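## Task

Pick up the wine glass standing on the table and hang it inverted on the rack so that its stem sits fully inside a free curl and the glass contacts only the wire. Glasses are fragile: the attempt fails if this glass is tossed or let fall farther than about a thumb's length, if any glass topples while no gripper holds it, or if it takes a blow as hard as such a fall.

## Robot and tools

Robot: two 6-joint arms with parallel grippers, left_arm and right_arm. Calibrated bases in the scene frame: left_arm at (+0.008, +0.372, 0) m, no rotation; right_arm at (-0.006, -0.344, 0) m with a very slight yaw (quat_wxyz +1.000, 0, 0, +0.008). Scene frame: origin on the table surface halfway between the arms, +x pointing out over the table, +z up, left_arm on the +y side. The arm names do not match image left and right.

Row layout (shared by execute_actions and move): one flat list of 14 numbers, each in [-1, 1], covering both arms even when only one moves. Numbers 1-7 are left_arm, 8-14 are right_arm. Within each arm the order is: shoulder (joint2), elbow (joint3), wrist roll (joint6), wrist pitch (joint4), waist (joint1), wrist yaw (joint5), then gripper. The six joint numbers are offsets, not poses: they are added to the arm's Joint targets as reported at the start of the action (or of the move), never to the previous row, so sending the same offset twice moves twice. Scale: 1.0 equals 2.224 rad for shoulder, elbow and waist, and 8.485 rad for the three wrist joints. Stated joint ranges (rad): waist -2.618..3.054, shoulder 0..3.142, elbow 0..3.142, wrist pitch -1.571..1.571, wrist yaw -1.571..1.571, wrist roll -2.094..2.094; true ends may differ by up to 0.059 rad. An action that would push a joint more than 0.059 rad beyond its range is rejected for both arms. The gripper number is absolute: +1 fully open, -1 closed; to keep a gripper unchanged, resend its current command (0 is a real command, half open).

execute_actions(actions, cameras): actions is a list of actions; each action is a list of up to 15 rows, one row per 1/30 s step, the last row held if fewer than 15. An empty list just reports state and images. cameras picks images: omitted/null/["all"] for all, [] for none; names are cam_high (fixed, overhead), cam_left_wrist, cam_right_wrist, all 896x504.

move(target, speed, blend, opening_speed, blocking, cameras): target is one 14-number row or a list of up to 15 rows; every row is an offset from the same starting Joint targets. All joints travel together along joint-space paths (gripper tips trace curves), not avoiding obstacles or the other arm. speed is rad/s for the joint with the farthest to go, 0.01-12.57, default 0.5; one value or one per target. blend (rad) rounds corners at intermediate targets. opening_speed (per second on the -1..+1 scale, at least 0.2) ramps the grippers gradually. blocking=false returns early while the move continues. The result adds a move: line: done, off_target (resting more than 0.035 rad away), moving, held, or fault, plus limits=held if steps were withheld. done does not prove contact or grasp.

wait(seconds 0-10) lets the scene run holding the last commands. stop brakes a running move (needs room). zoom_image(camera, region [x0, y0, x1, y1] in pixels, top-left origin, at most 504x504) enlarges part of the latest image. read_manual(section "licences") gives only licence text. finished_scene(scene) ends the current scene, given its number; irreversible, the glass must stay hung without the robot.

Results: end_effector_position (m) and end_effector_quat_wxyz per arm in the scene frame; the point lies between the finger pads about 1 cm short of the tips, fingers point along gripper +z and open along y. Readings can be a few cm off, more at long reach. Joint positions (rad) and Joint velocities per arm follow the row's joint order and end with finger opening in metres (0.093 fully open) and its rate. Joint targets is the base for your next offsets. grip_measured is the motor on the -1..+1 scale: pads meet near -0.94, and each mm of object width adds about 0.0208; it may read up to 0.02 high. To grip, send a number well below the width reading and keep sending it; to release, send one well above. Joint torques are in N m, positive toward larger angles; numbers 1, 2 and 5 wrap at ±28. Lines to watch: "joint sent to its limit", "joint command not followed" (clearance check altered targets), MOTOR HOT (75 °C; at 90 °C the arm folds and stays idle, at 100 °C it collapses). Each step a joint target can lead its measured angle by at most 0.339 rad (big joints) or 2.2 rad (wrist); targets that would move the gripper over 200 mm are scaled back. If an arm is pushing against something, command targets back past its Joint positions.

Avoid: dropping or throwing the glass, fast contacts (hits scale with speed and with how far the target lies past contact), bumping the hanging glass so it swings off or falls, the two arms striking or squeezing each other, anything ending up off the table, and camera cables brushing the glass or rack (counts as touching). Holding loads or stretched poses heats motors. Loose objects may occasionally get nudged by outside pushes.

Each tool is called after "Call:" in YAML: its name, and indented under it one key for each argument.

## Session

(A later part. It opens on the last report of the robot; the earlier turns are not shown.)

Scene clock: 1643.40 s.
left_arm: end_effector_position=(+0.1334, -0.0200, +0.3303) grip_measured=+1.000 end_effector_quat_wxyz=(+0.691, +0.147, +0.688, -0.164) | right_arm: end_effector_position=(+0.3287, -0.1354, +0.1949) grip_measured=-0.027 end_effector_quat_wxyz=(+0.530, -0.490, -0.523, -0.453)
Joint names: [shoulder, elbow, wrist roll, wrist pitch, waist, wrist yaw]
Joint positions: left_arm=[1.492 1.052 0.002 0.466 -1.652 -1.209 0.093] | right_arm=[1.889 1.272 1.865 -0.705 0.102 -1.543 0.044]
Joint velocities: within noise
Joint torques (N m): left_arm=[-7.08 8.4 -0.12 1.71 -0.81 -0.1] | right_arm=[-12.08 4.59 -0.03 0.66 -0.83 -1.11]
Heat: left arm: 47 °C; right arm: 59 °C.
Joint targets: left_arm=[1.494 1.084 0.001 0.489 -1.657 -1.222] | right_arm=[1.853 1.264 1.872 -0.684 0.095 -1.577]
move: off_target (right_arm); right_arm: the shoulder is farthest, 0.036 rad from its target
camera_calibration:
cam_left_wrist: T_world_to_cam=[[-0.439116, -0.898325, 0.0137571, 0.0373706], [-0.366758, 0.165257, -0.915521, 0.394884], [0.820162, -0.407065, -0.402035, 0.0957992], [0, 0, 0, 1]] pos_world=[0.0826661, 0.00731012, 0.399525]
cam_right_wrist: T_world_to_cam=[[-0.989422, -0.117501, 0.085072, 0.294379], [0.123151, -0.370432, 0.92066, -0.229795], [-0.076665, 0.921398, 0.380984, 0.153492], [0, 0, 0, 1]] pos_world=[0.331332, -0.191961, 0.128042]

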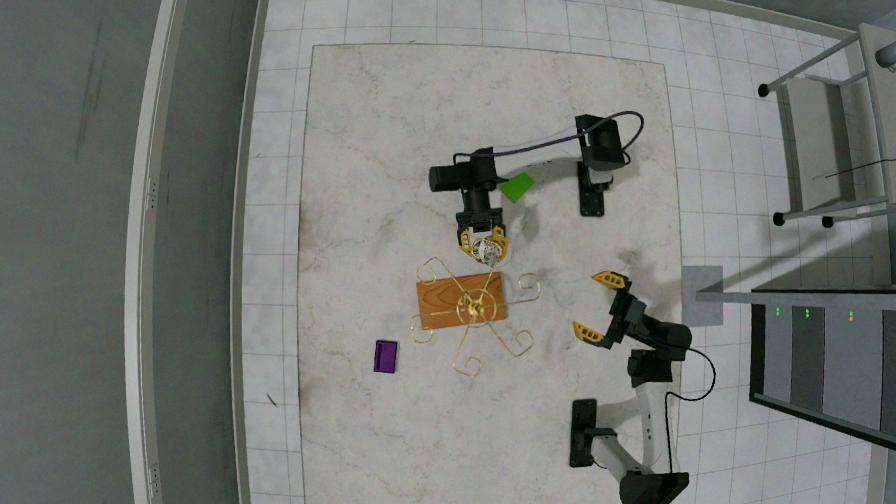

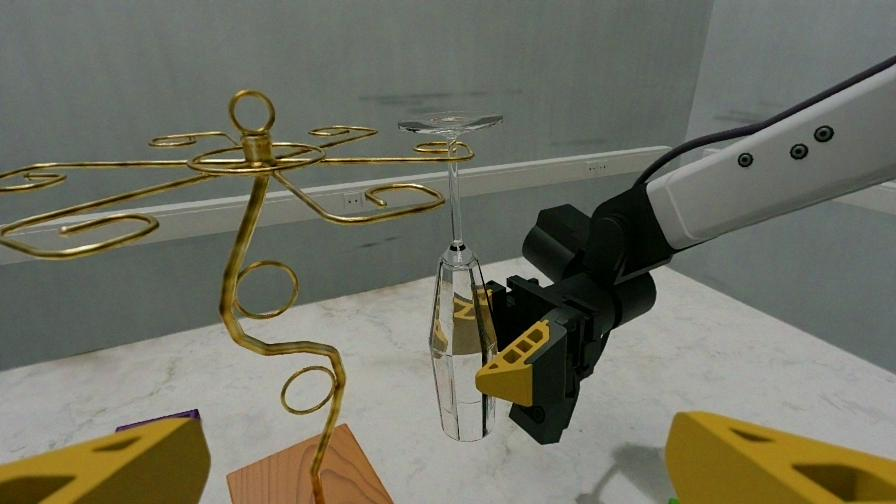

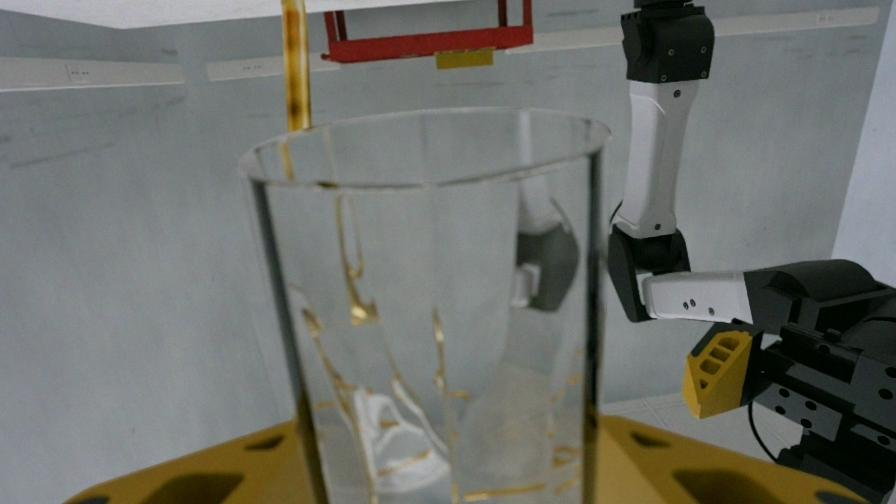

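Call:
move:
  target: [0, 0, 0, 0, 0, 0, 1, -0.0031, -0.0028, 0, 0.0003, -0.0094, 0, -0.24]
  speed: 0.05
  cameras: ["cam_high", "cam_left_wrist"]

Call:
zoom_image:
  camera: "cam_left_wrist"
  region: [390, 90, 510, 190]

Call:
zoom_image:
  camera: "cam_high"
  region: [450, 215, 530, 285]

Scene clock: 1690.30 s.
left_arm: end_effector_position=(+0.1334, -0.0200, +0.3303) grip_measured=+1.000 end_effector_quat_wxyz=(+0.691, +0.147, +0.688, -0.164) | right_arm: end_effector_position=(+0.3314, -0.1425, +0.1960) grip_measured=-0.027 end_effector_quat_wxyz=(+0.524, -0.494, -0.519, -0.460)
Joint names: [shoulder, elbow, wrist roll, wrist pitch, waist, wrist yaw]
Joint positions: left_arm=[1.492 1.052 0.002 0.466 -1.652 -1.209 0.093] | right_arm=[1.881 1.265 1.865 -0.701 0.081 -1.543 0.044]
Joint velocities: within noise
Joint torques (N m): left_arm=[-7.1 8.16 -0.09 1.74 -0.95 -0.14] | right_arm=[-11.81 4.48 -0.02 0.67 -0.85 -1.07]
Heat: left arm: 47 °C; right arm: 58 °C.
Joint targets: left_arm=[1.494 1.084 0.001 0.489 -1.657 -1.222] | right_arm=[1.846 1.258 1.872 -0.681 0.075 -1.577]
move: done
camera_calibration:
cam_left_wrist: T_world_to_cam=[[-0.439116, -0.898325, 0.0137571, 0.0373706], [-0.366758, 0.165257, -0.915521, 0.394884], [0.820162, -0.407065, -0.402035, 0.0957992], [0, 0, 0, 1]] pos_world=[0.0826661, 0.00731012, 0.399525]
Images, in order (width x height): cam_high 896x504, cam_left_wrist 896x504.

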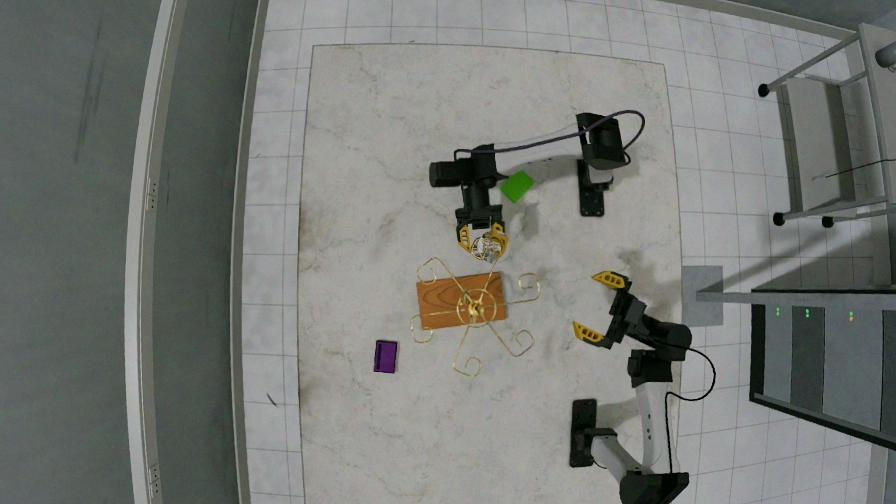

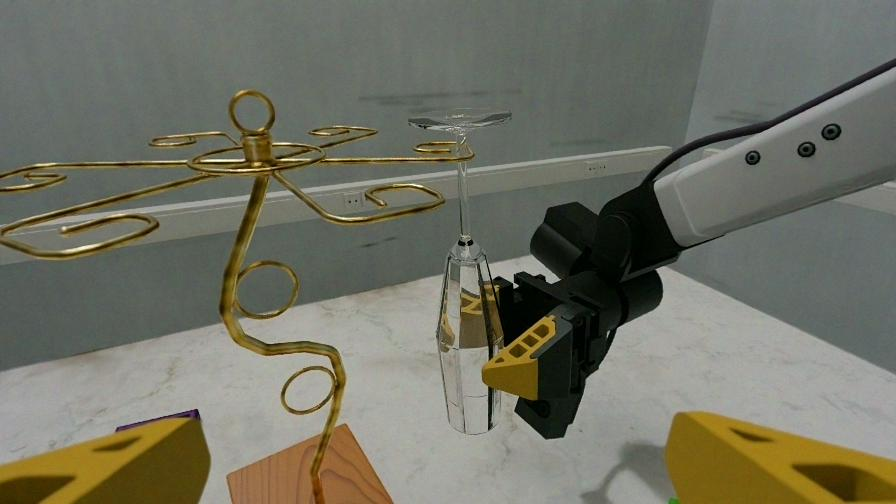

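Scaled by 4.200 from the camera's 896x504 image, which has a finer 1280x720 frame.

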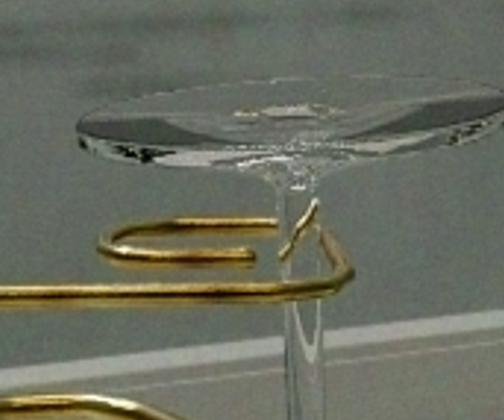

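Scaled by 6.300 from the camera's 896x504 image, which has a finer 1280x720 frame.

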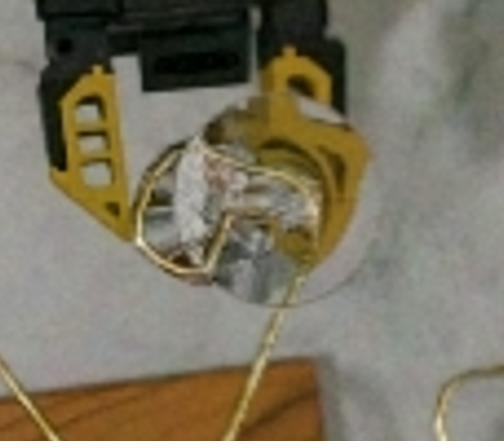

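Call:
move:
  target: [0, 0, 0, 0, 0, 0, 1, 0.0238, 0.0261, 0, -0.0047, -0.0039, 0, -0.24]
  speed: 0.04
  cameras: ["cam_high", "cam_left_wrist"]

Call:
zoom_image:
  camera: "cam_left_wrist"
  region: [390, 90, 510, 190]

Call:
zoom_image:
  camera: "cam_high"
  region: [450, 215, 530, 285]

Scene clock: 1737.93 s.
left_arm: end_effector_position=(+0.1334, -0.0199, +0.3303) grip_measured=+1.000 end_effector_quat_wxyz=(+0.691, +0.147, +0.688, -0.164) | right_arm: end_effector_position=(+0.3366, -0.1450, +0.1949) grip_measured=-0.027 end_effector_quat_wxyz=(+0.524, -0.498, -0.516, -0.461)
Joint names: [shoulder, elbow, wrist roll, wrist pitch, waist, wrist yaw]
Joint positions: left_arm=[1.492 1.052 0.002 0.466 -1.652 -1.21 0.093] | right_arm=[1.897 1.281 1.865 -0.708 0.073 -1.543 0.044]
Joint velocities: within noise
Joint torques (N m): left_arm=[-7.12 8.13 -0.05 1.64 -0.84 -0.12] | right_arm=[-8.61 8.01 -0.03 0.36 -0.8 -1.13]
Heat: left arm: 47 °C; right arm: 53 °C.
Joint targets: left_arm=[1.494 1.084 0.001 0.489 -1.657 -1.222] | right_arm=[1.899 1.316 1.872 -0.721 0.066 -1.578]
move: done
camera_calibration:
cam_left_wrist: T_world_to_cam=[[-0.438757, -0.8985, 0.0137774, 0.0374242], [-0.366819, 0.165087, -0.915527, 0.394876], [0.820327, -0.406747, -0.40202, 0.0958185], [0, 0, 0, 1]] pos_world=[0.0826656, 0.00741074, 0.399525]
Images, in order (width x height): cam_high 896x504, cam_left_wrist 896x504.

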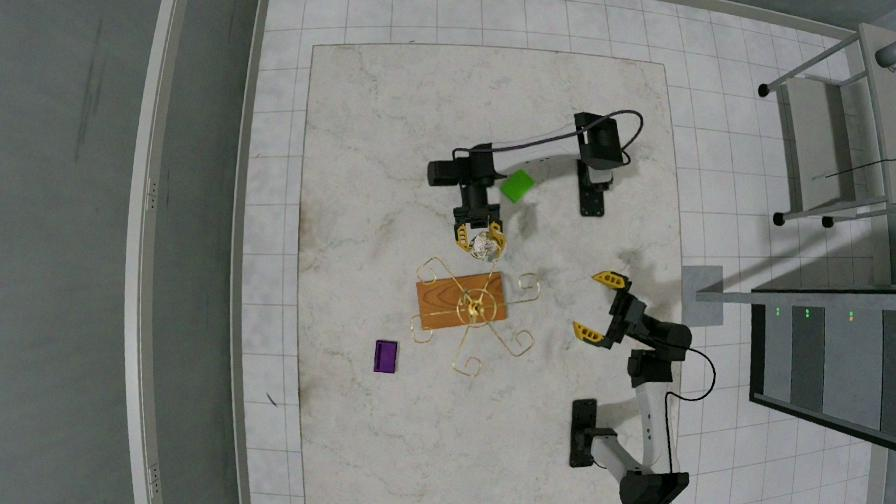

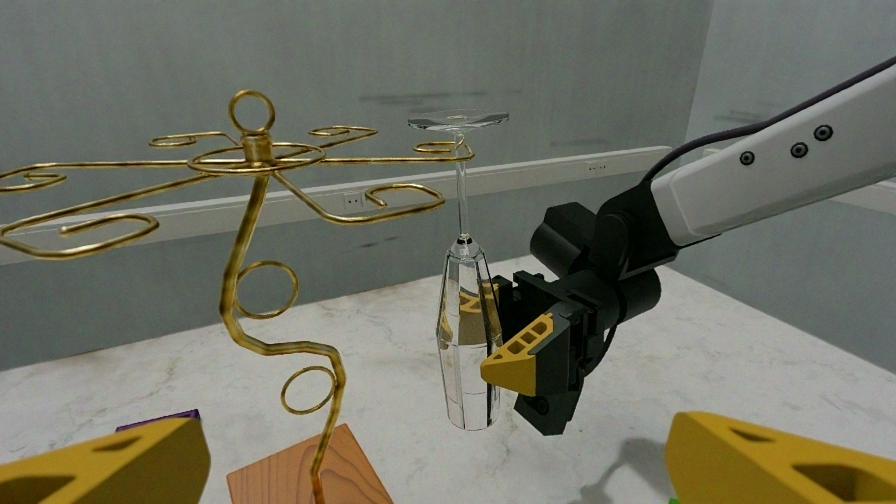

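Scaled by 4.200 from the camera's 896x504 image, which has a finer 1280x720 frame.

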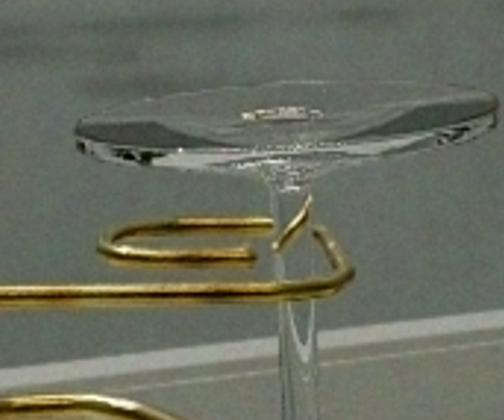

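Scaled by 6.300 from the camera's 896x504 image, which has a finer 1280x720 frame.

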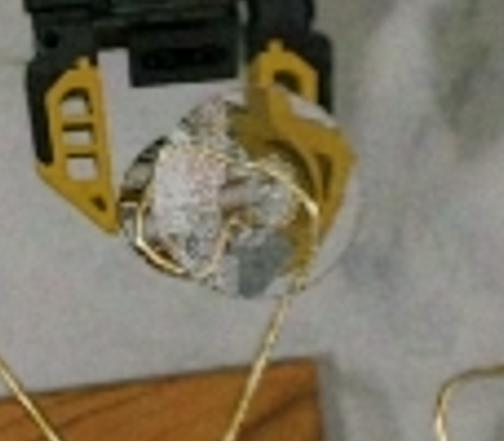

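Call:
move:
  target:
    - [0, 0, 0, 0, 0, 0, 1, 0.0121, 0.0165, 0, -0.0012, -0.0028, 0, -0.24]
    - [0, 0, 0, 0, 0, 0, 1, 0.0278, 0.0379, 0, -0.0027, 0.0079, 0, -0.24]
  speed: 0.05
  blend: 0.005

Call:
zoom_image:
  camera: "cam_left_wrist"
  region: [380, 90, 500, 190]

Call:
zoom_image:
  camera: "cam_high"
  region: [450, 215, 530, 285]

Scene clock: 1786.77 s.
left_arm: end_effector_position=(+0.1334, -0.0199, +0.3303) grip_measured=+1.000 end_effector_quat_wxyz=(+0.691, +0.147, +0.688, -0.164) | right_arm: end_effector_position=(+0.3532, -0.1424, +0.1945) grip_measured=-0.027 end_effector_quat_wxyz=(+0.524, -0.497, -0.516, -0.460)
Joint names: [shoulder, elbow, wrist roll, wrist pitch, waist, wrist yaw]
Joint positions: left_arm=[1.492 1.052 0.002 0.466 -1.652 -1.21 0.093] | right_arm=[1.958 1.366 1.865 -0.73 0.076 -1.543 0.044]
Joint velocities: within noise
Joint torques (N m): left_arm=[-6.99 8.08 -0.11 1.73 -0.84 -0.05] | right_arm=[-8.91 8.09 -0.02 0.36 0.65 -1.11]
Heat: left arm: 47 °C; right arm: 49 °C.
Joint targets: left_arm=[1.494 1.084 0.001 0.489 -1.657 -1.222] | right_arm=[1.961 1.401 1.872 -0.744 0.083 -1.578]
move: done
camera_calibration:
cam_left_wrist: T_world_to_cam=[[-0.438757, -0.8985, 0.0137774, 0.0374242], [-0.366819, 0.165087, -0.915527, 0.394876], [0.820327, -0.406747, -0.40202, 0.0958185], [0, 0, 0, 1]] pos_world=[0.0826656, 0.00741074, 0.399525]
cam_right_wrist: T_world_to_cam=[[-0.992056, -0.0919529, 0.0858478, 0.322318], [0.114295, -0.37375, 0.92046, -0.232485], [-0.0525534, 0.92296, 0.381291, 0.153636], [0, 0, 0, 1]] pos_world=[0.354404, -0.199053, 0.127743]

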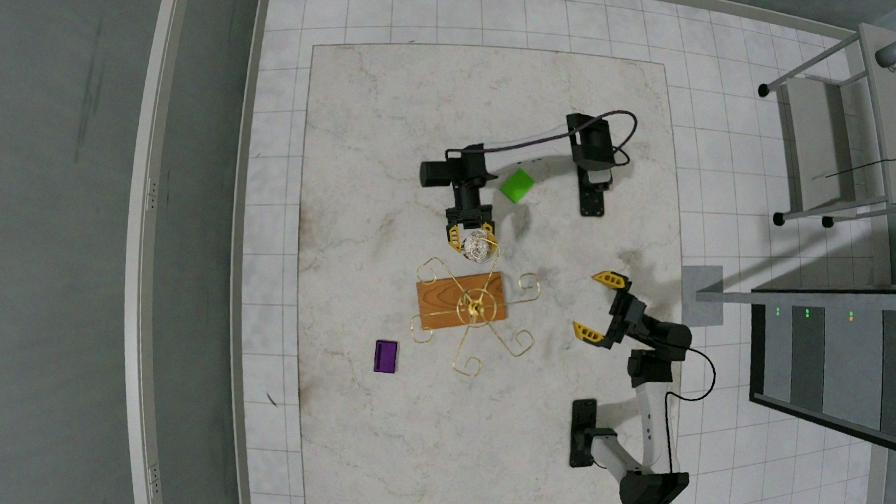

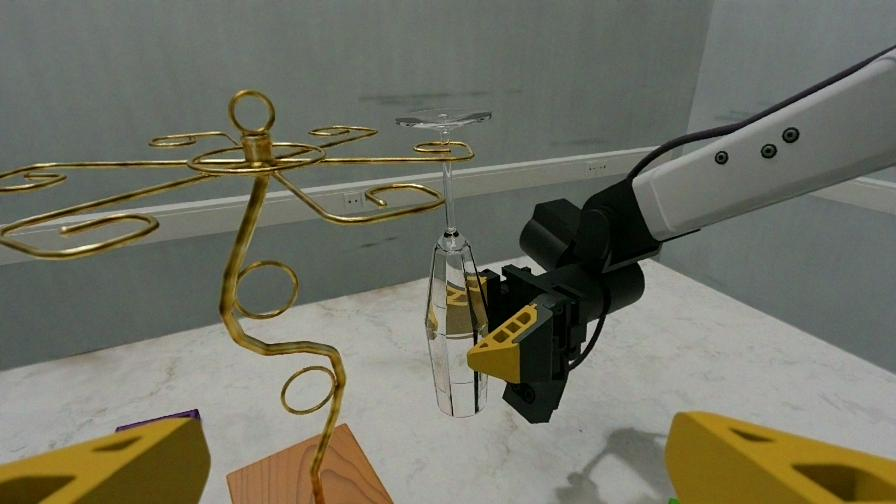

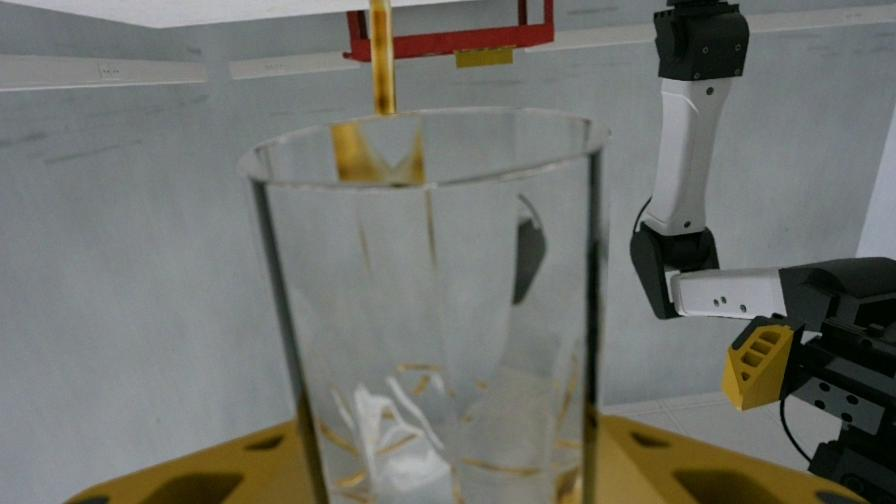

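Scaled by 4.200 from the camera's 896x504 image, which has a finer 1280x720 frame.

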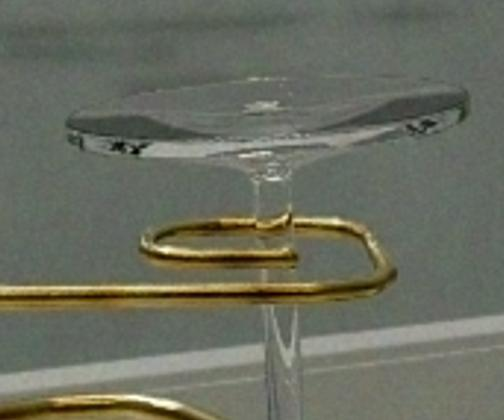

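Scaled by 6.300 from the camera's 896x504 image, which has a finer 1280x720 frame.

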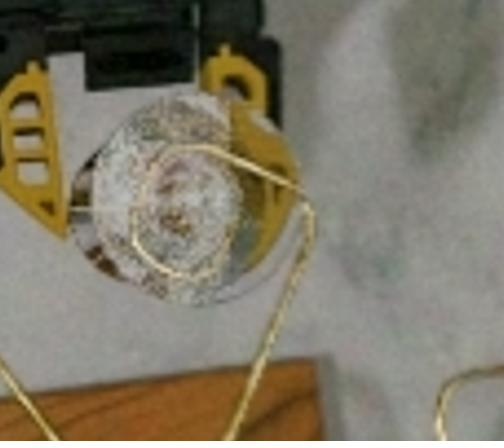

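Call:
move:
  target: [0, 0, 0, 0, 0, 0, 1, 0.0089, 0, 0, 0.0063, 0, 0, -0.24]
  speed: 0.04
  cameras: ["cam_high", "cam_left_wrist"]

Call:
zoom_image:
  camera: "cam_left_wrist"
  region: [380, 90, 500, 190]

Call:
zoom_image:
  camera: "cam_high"
  region: [450, 215, 530, 285]

Scene clock: 1872.80 s.
left_arm: end_effector_position=(+0.1334, -0.0199, +0.3303) grip_measured=+1.000 end_effector_quat_wxyz=(+0.691, +0.147, +0.688, -0.164) | right_arm: end_effector_position=(+0.3562, -0.1420, +0.1878) grip_measured=-0.027 end_effector_quat_wxyz=(+0.525, -0.497, -0.516, -0.460)
Joint names: [shoulder, elbow, wrist roll, wrist pitch, waist, wrist yaw]
Joint positions: left_arm=[1.492 1.052 0.002 0.466 -1.652 -1.21 0.093] | right_arm=[1.978 1.366 1.865 -0.711 0.076 -1.543 0.044]
Joint velocities: within noise
Joint torques (N m): left_arm=[-6.98 8.31 -0.11 1.69 -0.79 -0.13] | right_arm=[-9.21 7.97 0.03 0.64 0.42 -1.14]
Heat: left arm: 48 °C; right arm: 48 °C.
Joint targets: left_arm=[1.494 1.084 0.001 0.489 -1.657 -1.222] | right_arm=[1.981 1.401 1.872 -0.691 0.084 -1.578]
move: done
camera_calibration:
cam_left_wrist: T_world_to_cam=[[-0.438757, -0.8985, 0.0137774, 0.0374242], [-0.366819, 0.165087, -0.915527, 0.394876], [0.820327, -0.406747, -0.40202, 0.0958185], [0, 0, 0, 1]] pos_world=[0.0826656, 0.00741074, 0.399525]
Images, in order (width x height): cam_high 896x504, cam_left_wrist 896x504.

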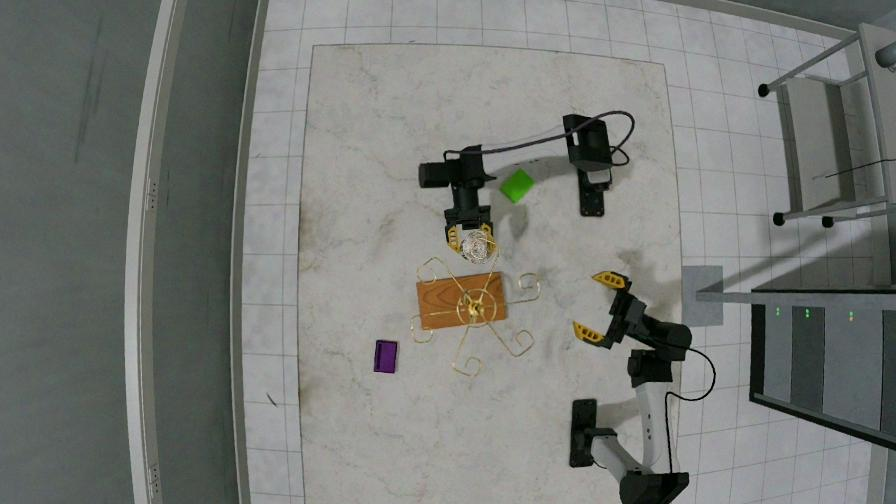

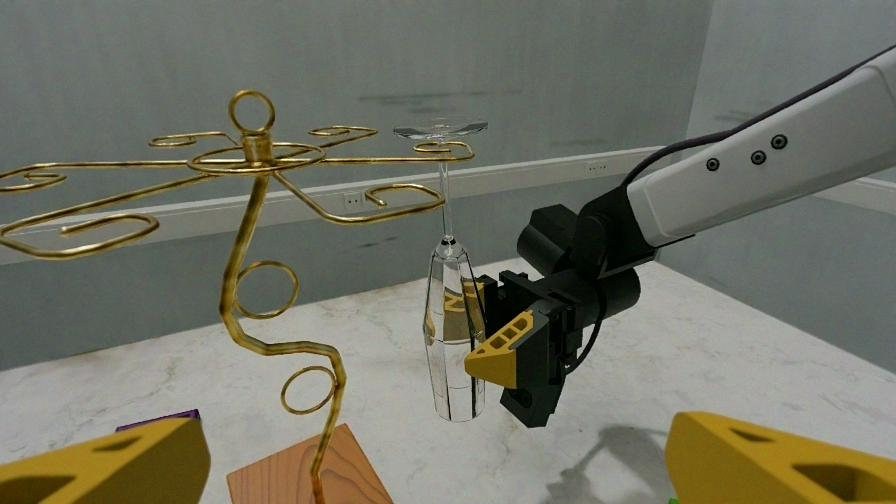

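Scaled by 4.200 from the camera's 896x504 image, which has a finer 1280x720 frame.

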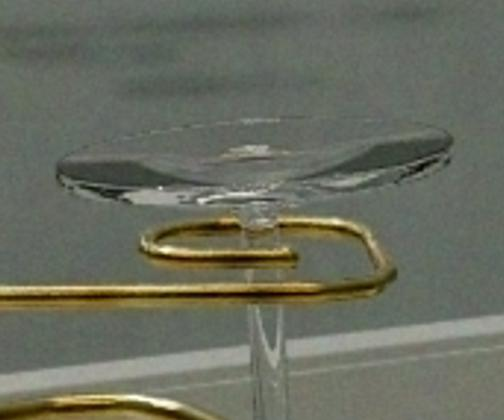

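Scaled by 6.300 from the camera's 896x504 image, which has a finer 1280x720 frame.

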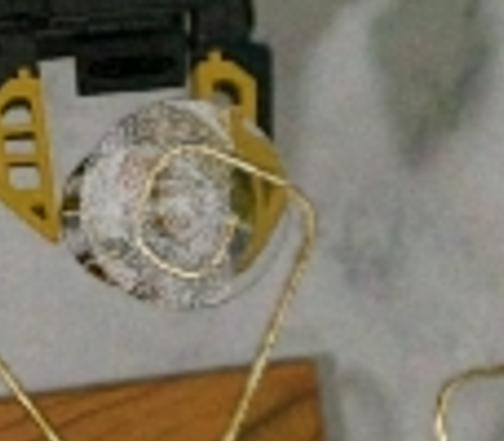

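Call:
move:
  target: [0, 0, 0, 0, 0, 0, 1, 0.0040, 0, 0, 0.0010, 0, 0, -0.24]
  speed: 0.03
  cameras: ["cam_left_wrist"]

Call:
zoom_image:
  camera: "cam_left_wrist"
  region: [380, 90, 500, 190]

Scene clock: 1902.37 s.
left_arm: end_effector_position=(+0.1334, -0.0199, +0.3303) grip_measured=+1.000 end_effector_quat_wxyz=(+0.691, +0.147, +0.688, -0.164) | right_arm: end_effector_position=(+0.3575, -0.1419, +0.1847) grip_measured=-0.027 end_effector_quat_wxyz=(+0.525, -0.497, -0.516, -0.459)
Joint names: [shoulder, elbow, wrist roll, wrist pitch, waist, wrist yaw]
Joint positions: left_arm=[1.492 1.052 0.002 0.466 -1.652 -1.21 0.093] | right_arm=[1.987 1.366 1.865 -0.703 0.076 -1.543 0.044]
Joint velocities: within noise
Joint torques (N m): left_arm=[-7.08 8.29 -0.13 1.7 -1.06 -0.13] | right_arm=[-9.25 7.9 0.01 0.67 0.59 -1.1]
Heat: left arm: 48 °C; right arm: 50 °C.
Joint targets: left_arm=[1.494 1.084 0.001 0.489 -1.657 -1.222] | right_arm=[1.990 1.401 1.872 -0.682 0.084 -1.578]
move: done
camera_calibration:
cam_left_wrist: T_world_to_cam=[[-0.438757, -0.8985, 0.0137774, 0.0374242], [-0.366819, 0.165087, -0.915527, 0.394876], [0.820327, -0.406747, -0.40202, 0.0958185], [0, 0, 0, 1]] pos_world=[0.0826656, 0.00741074, 0.399525]
Images, in order (width x height): cam_left_wrist 896x504.

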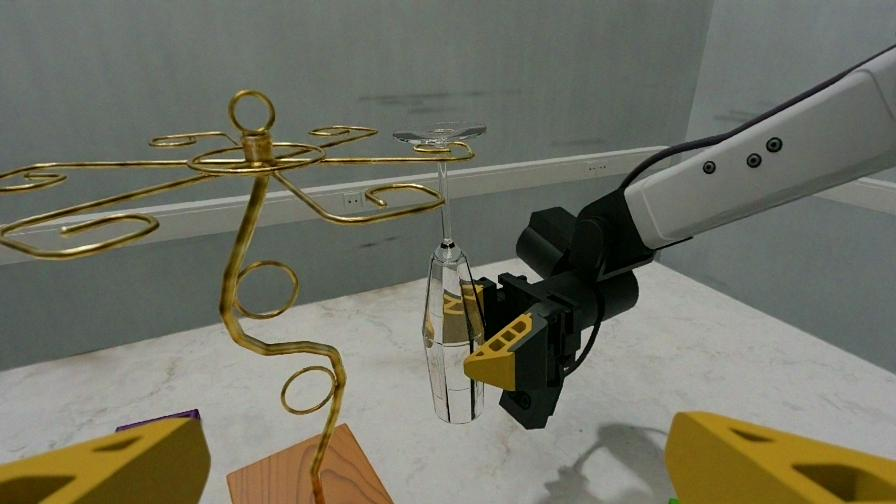

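Scaled by 4.200 from the camera's 896x504 image, which has a finer 1280x720 frame.

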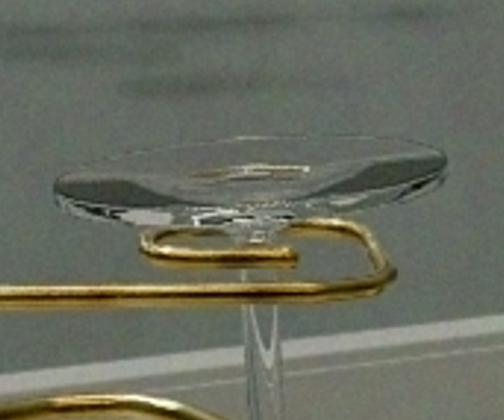

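Call:
move:
  target: [0, 0, 0, 0, 0, 0, 1, 0.0020, 0, 0, 0.0005, 0, 0, -0.24]
  speed: 0.02
  cameras: ["cam_left_wrist"]

Call:
zoom_image:
  camera: "cam_left_wrist"
  region: [380, 90, 500, 190]

Scene clock: 1911.43 s.
left_arm: end_effector_position=(+0.1334, -0.0199, +0.3303) grip_measured=+1.000 end_effector_quat_wxyz=(+0.691, +0.147, +0.688, -0.164) | right_arm: end_effector_position=(+0.3581, -0.1418, +0.1831) grip_measured=-0.027 end_effector_quat_wxyz=(+0.525, -0.497, -0.516, -0.459)
Joint names: [shoulder, elbow, wrist roll, wrist pitch, waist, wrist yaw]
Joint positions: left_arm=[1.492 1.052 0.002 0.466 -1.652 -1.21 0.093] | right_arm=[1.992 1.366 1.865 -0.698 0.076 -1.543 0.044]
Joint velocities: within noise
Joint torques (N m): left_arm=[-7.25 8.34 -0.09 1.67 -1.09 -0.12] | right_arm=[-9.11 7.95 -0.03 0.67 0.49 -1.14]
Heat: left arm: 48 °C; right arm: 49 °C.
Joint targets: left_arm=[1.494 1.084 0.001 0.489 -1.657 -1.222] | right_arm=[1.994 1.401 1.872 -0.678 0.084 -1.577]
move: done
camera_calibration:
cam_left_wrist: T_world_to_cam=[[-0.438757, -0.8985, 0.0137774, 0.0374242], [-0.366819, 0.165087, -0.915527, 0.394876], [0.820327, -0.406747, -0.40202, 0.0958185], [0, 0, 0, 1]] pos_world=[0.0826656, 0.00741074, 0.399525]
Images, in order (width x height): cam_left_wrist 896x504.

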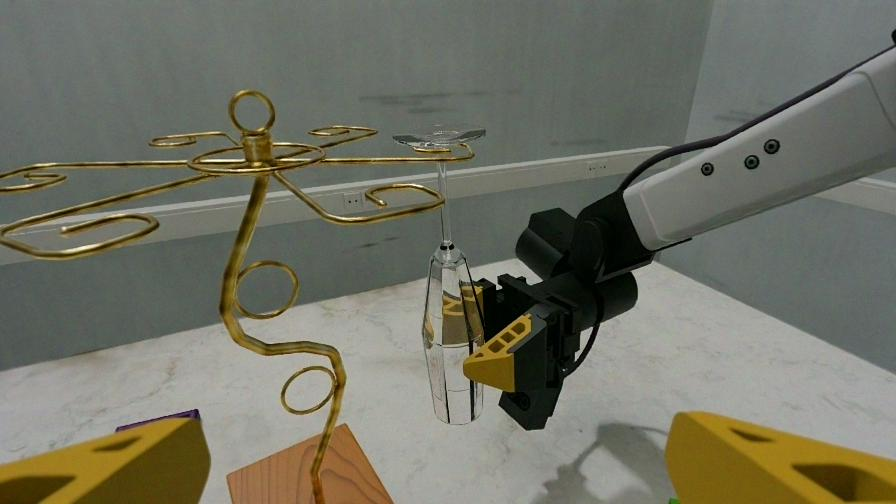

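Scaled by 4.200 from the camera's 896x504 image, which has a finer 1280x720 frame.

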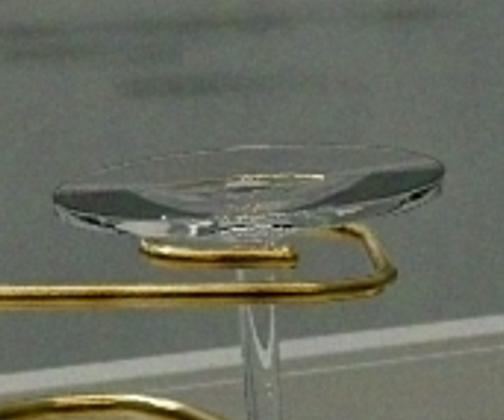

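Call:
move:
  target: [0, 0, 0, 0, 0, 0, 1, 0.0020, 0, 0, 0.0005, 0, 0, -0.24]
  speed: 0.02
  cameras: ["cam_left_wrist"]

Call:
zoom_image:
  camera: "cam_left_wrist"
  region: [380, 90, 500, 190]

Scene clock: 1918.20 s.
left_arm: end_effector_position=(+0.1334, -0.0199, +0.3303) grip_measured=+1.000 end_effector_quat_wxyz=(+0.691, +0.147, +0.688, -0.164) | right_arm: end_effector_position=(+0.3586, -0.1417, +0.1828) grip_measured=-0.027 end_effector_quat_wxyz=(+0.525, -0.496, -0.516, -0.461)
Joint names: [shoulder, elbow, wrist roll, wrist pitch, waist, wrist yaw]
Joint positions: left_arm=[1.492 1.052 0.002 0.466 -1.652 -1.21 0.093] | right_arm=[1.995 1.366 1.865 -0.693 0.076 -1.546 0.044]
Joint velocities: within noise
Joint torques (N m): left_arm=[-6.95 8.27 -0.08 1.71 -0.95 -0.1] | right_arm=[-9.14 8.01 -0.03 0.64 0.66 -1.1]
Heat: left arm: 48 °C; right arm: 49 °C.
Joint targets: left_arm=[1.494 1.084 0.001 0.489 -1.657 -1.222] | right_arm=[1.998 1.401 1.872 -0.674 0.084 -1.578]
move: done
camera_calibration:
cam_left_wrist: T_world_to_cam=[[-0.438757, -0.8985, 0.0137774, 0.0374242], [-0.366819, 0.165087, -0.915527, 0.394876], [0.820327, -0.406747, -0.40202, 0.0958185], [0, 0, 0, 1]] pos_world=[0.0826656, 0.00741074, 0.399525]
Images, in order (width x height): cam_left_wrist 896x504.

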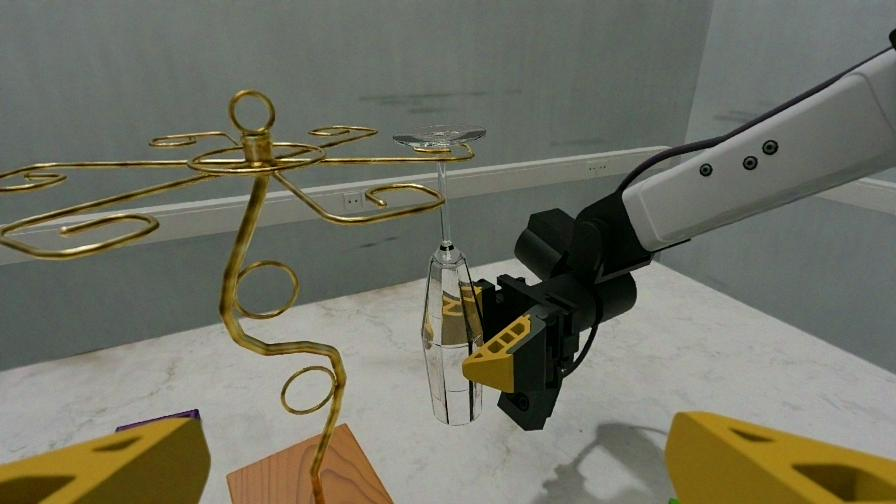

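Scaled by 4.200 from the camera's 896x504 image, which has a finer 1280x720 frame.

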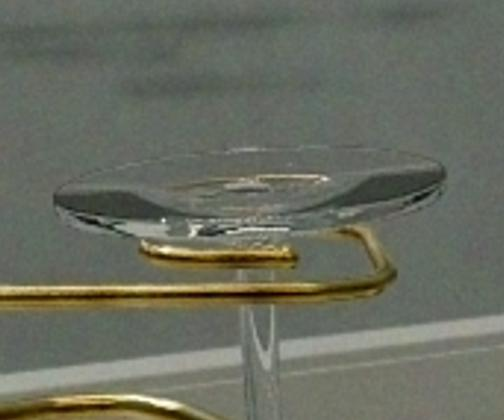

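Call:
move:
  target: [0, 0, 0, 0, 0, 0, 1, 0, 0, 0, 0, 0, 0, 1]
  opening_speed: 0.25

Call:
zoom_image:
  camera: "cam_left_wrist"
  region: [380, 90, 500, 190]

Call:
zoom_image:
  camera: "cam_left_wrist"
  region: [350, 90, 600, 504]

Call:
zoom_image:
  camera: "cam_high"
  region: [450, 215, 530, 285]

Scene clock: 1962.33 s.
left_arm: end_effector_position=(+0.1334, -0.0199, +0.3303) grip_measured=+1.000 end_effector_quat_wxyz=(+0.691, +0.147, +0.688, -0.164) | right_arm: end_effector_position=(+0.3591, -0.1417, +0.1877) grip_measured=+0.999 end_effector_quat_wxyz=(+0.530, -0.487, -0.514, -0.466)
Joint names: [shoulder, elbow, wrist roll, wrist pitch, waist, wrist yaw]
Joint positions: left_arm=[1.492 1.052 0.002 0.466 -1.652 -1.21 0.093] | right_arm=[1.995 1.372 1.865 -0.69 0.076 -1.567 0.093]
Joint velocities: within noise
Joint torques (N m): left_arm=[-6.97 8.29 -0.05 1.71 -0.91 -0.1] | right_arm=[-9.16 7.45 -0.02 0.61 0.36 -0.89]
Heat: left arm: 48 °C; right arm: 50 °C.
Joint targets: left_arm=[1.494 1.084 0.001 0.489 -1.657 -1.222] | right_arm=[1.999 1.400 1.872 -0.674 0.084 -1.578]
move: done
camera_calibration:
cam_left_wrist: T_world_to_cam=[[-0.438757, -0.8985, 0.0137774, 0.0374242], [-0.366819, 0.165087, -0.915527, 0.394876], [0.820327, -0.406747, -0.40202, 0.0958185], [0, 0, 0, 1]] pos_world=[0.0826656, 0.00741074, 0.399525]
cam_right_wrist: T_world_to_cam=[[-0.992144, -0.100059, 0.0750878, 0.329687], [0.108863, -0.394838, 0.912278, -0.225998], [-0.0616345, 0.913286, 0.402629, 0.15377], [0, 0, 0, 1]] pos_world=[0.361177, -0.19668, 0.119505]

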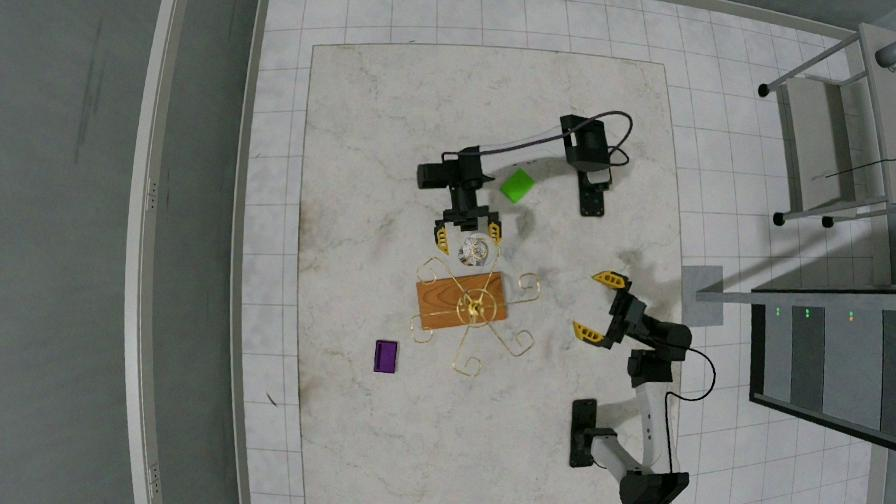

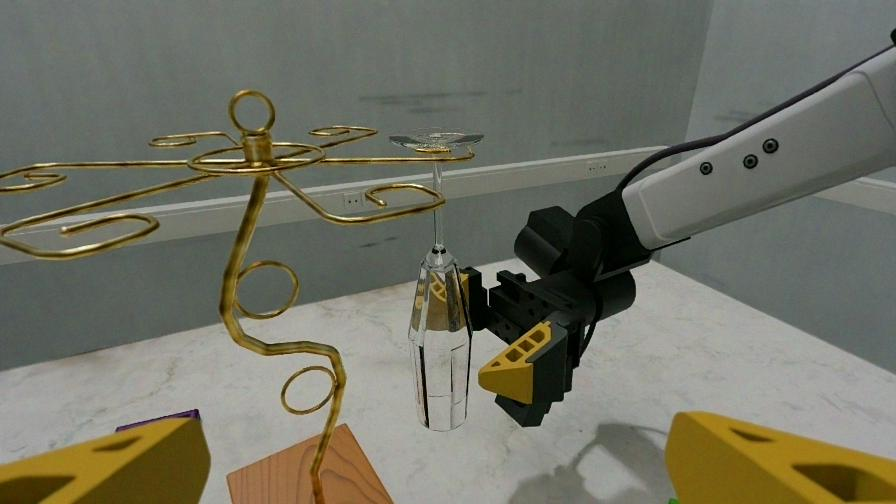

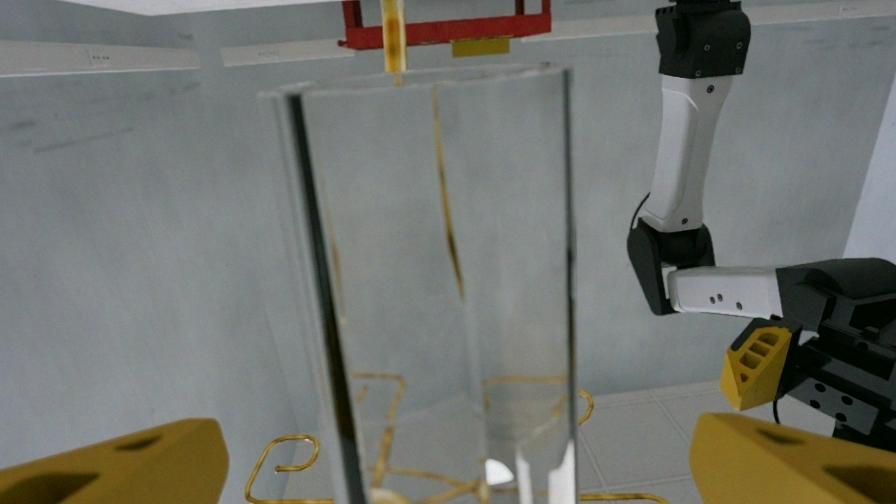

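Scaled by 4.200 from the camera's 896x504 image, which has a finer 1280x720 frame.

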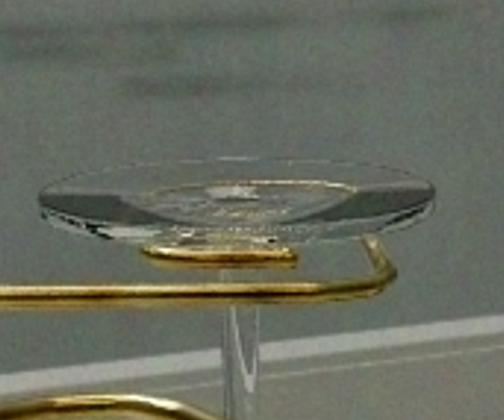

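Scaled by 1.217 from the camera's 896x504 image, which has a finer 1280x720 frame.

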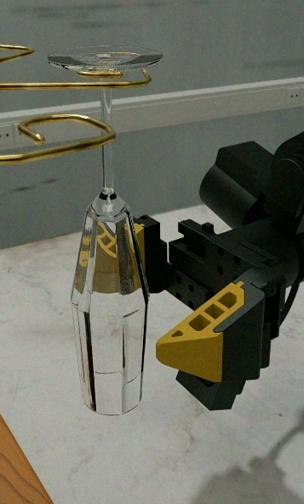

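Scaled by 6.300 from the camera's 896x504 image, which has a finer 1280x720 frame.

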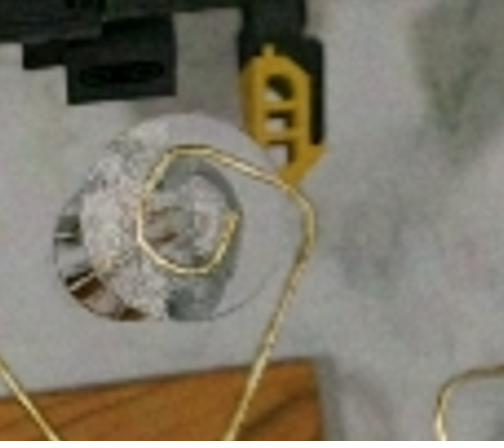

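Call:
move:
  target:
    - [0, 0, 0, 0, 0, 0, 1, -0.0148, -0.0153, 0, 0, -0.0054, 0, 1]
    - [0, 0, 0, 0, 0, 0, 1, -0.0506, -0.0646, 0, 0.0043, -0.0531, 0, 1]
    - [0, 0, 0, 0, 0, 0, 1, -0.1062, -0.1384, 0, 0.0090, -0.1187, 0, 1]
  speed: [0.08, 0.12, 0.25]

Call:
zoom_image:
  camera: "cam_left_wrist"
  region: [350, 90, 600, 504]

Call:
zoom_image:
  camera: "cam_right_wrist"
  region: [300, 180, 660, 504]

Call:
zoom_image:
  camera: "cam_high"
  region: [450, 215, 530, 285]

Scene clock: 2010.53 s.
left_arm: end_effector_position=(+0.1334, -0.0199, +0.3303) grip_measured=+1.000 end_effector_quat_wxyz=(+0.691, +0.147, +0.688, -0.164) | right_arm: end_effector_position=(+0.3419, -0.2303, +0.1910) grip_measured=+0.999 end_effector_quat_wxyz=(-0.463, +0.545, +0.452, +0.533)
Joint names: [shoulder, elbow, wrist roll, wrist pitch, waist, wrist yaw]
Joint positions: left_arm=[1.492 1.052 0.002 0.466 -1.652 -1.21 0.093] | right_arm=[1.788 1.104 1.865 -0.615 -0.177 -1.568 0.093]
Joint velocities: within noise
Joint torques (N m): left_arm=[-7.13 8.23 -0.07 1.7 -0.7 -0.08] | right_arm=[-10.02 4.31 -0.03 0.71 -0.51 -0.84]
Heat: left arm: 48 °C; right arm: 50 °C.
Joint targets: left_arm=[1.494 1.084 0.001 0.489 -1.657 -1.222] | right_arm=[1.762 1.093 1.872 -0.597 -0.181 -1.578]
move: done
camera_calibration:
cam_left_wrist: T_world_to_cam=[[-0.438757, -0.8985, 0.0137774, 0.0374242], [-0.366819, 0.165087, -0.915527, 0.394876], [0.820327, -0.406747, -0.40202, 0.0958185], [0, 0, 0, 1]] pos_world=[0.0826656, 0.00741074, 0.399525]
cam_right_wrist: T_world_to_cam=[[-0.986498, 0.151519, 0.0621539, 0.361912], [-0.00525207, -0.408589, 0.912703, -0.226463], [0.163688, 0.900054, 0.403868, 0.152011], [0, 0, 0, 1]] pos_world=[0.330954, -0.284185, 0.122807]

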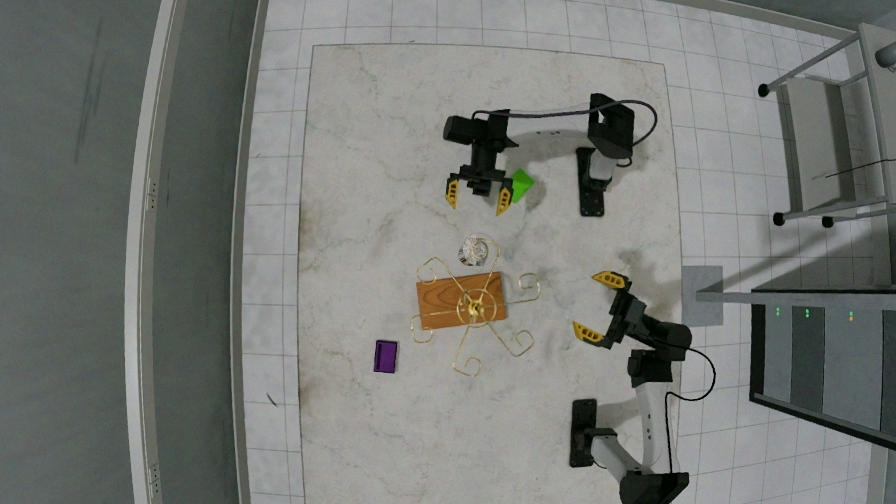

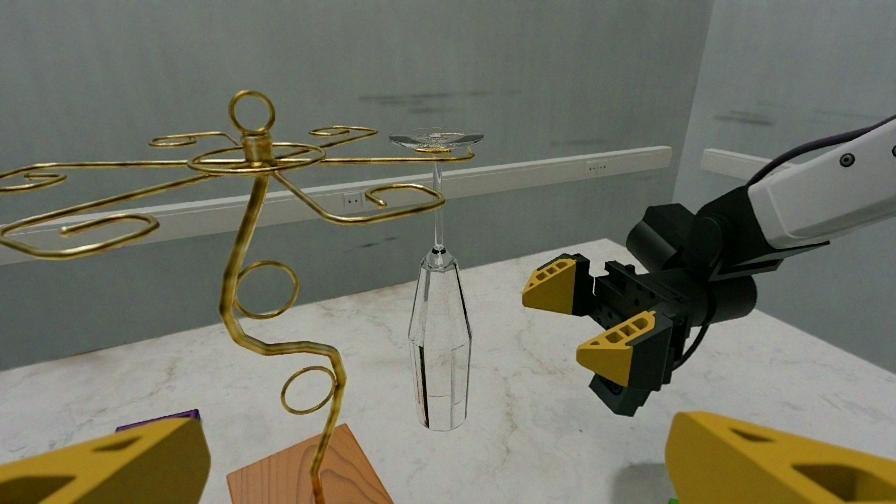

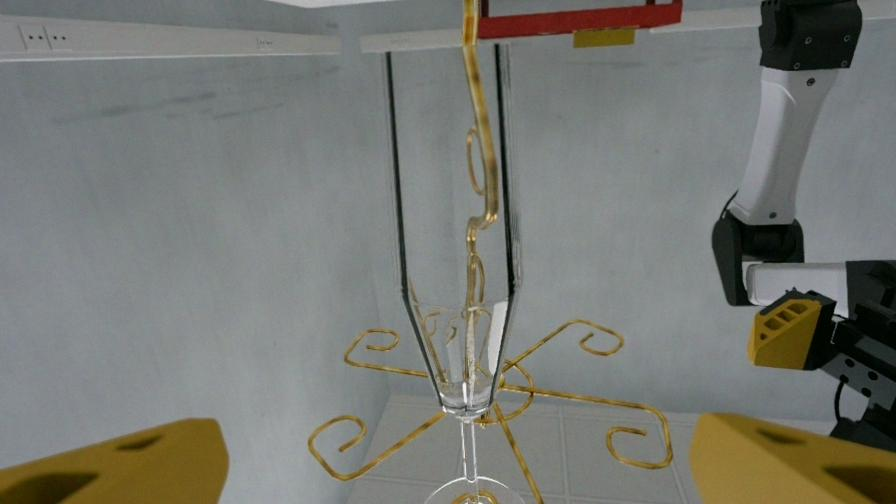

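Scaled by 1.217 from the camera's 896x504 image, which has a finer 1280x720 frame.

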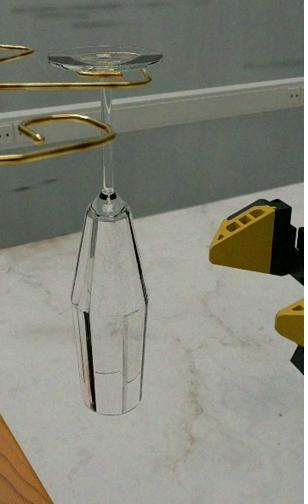

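Scaled by 1.400 from the camera's 896x504 image, which has a finer 1280x720 frame.

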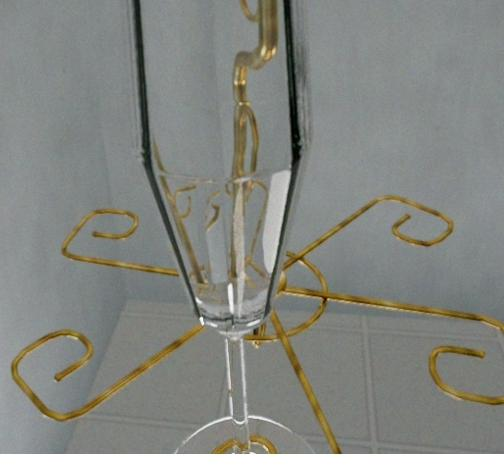

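Scaled by 6.300 from the camera's 896x504 image, which has a finer 1280x720 frame.

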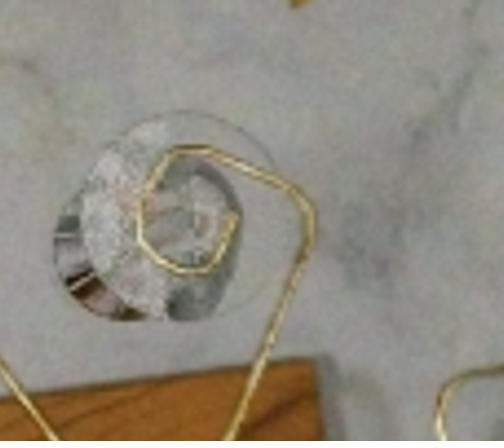

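Call:
finished_scene:
  scene: 2

The scene is finished: the task was done.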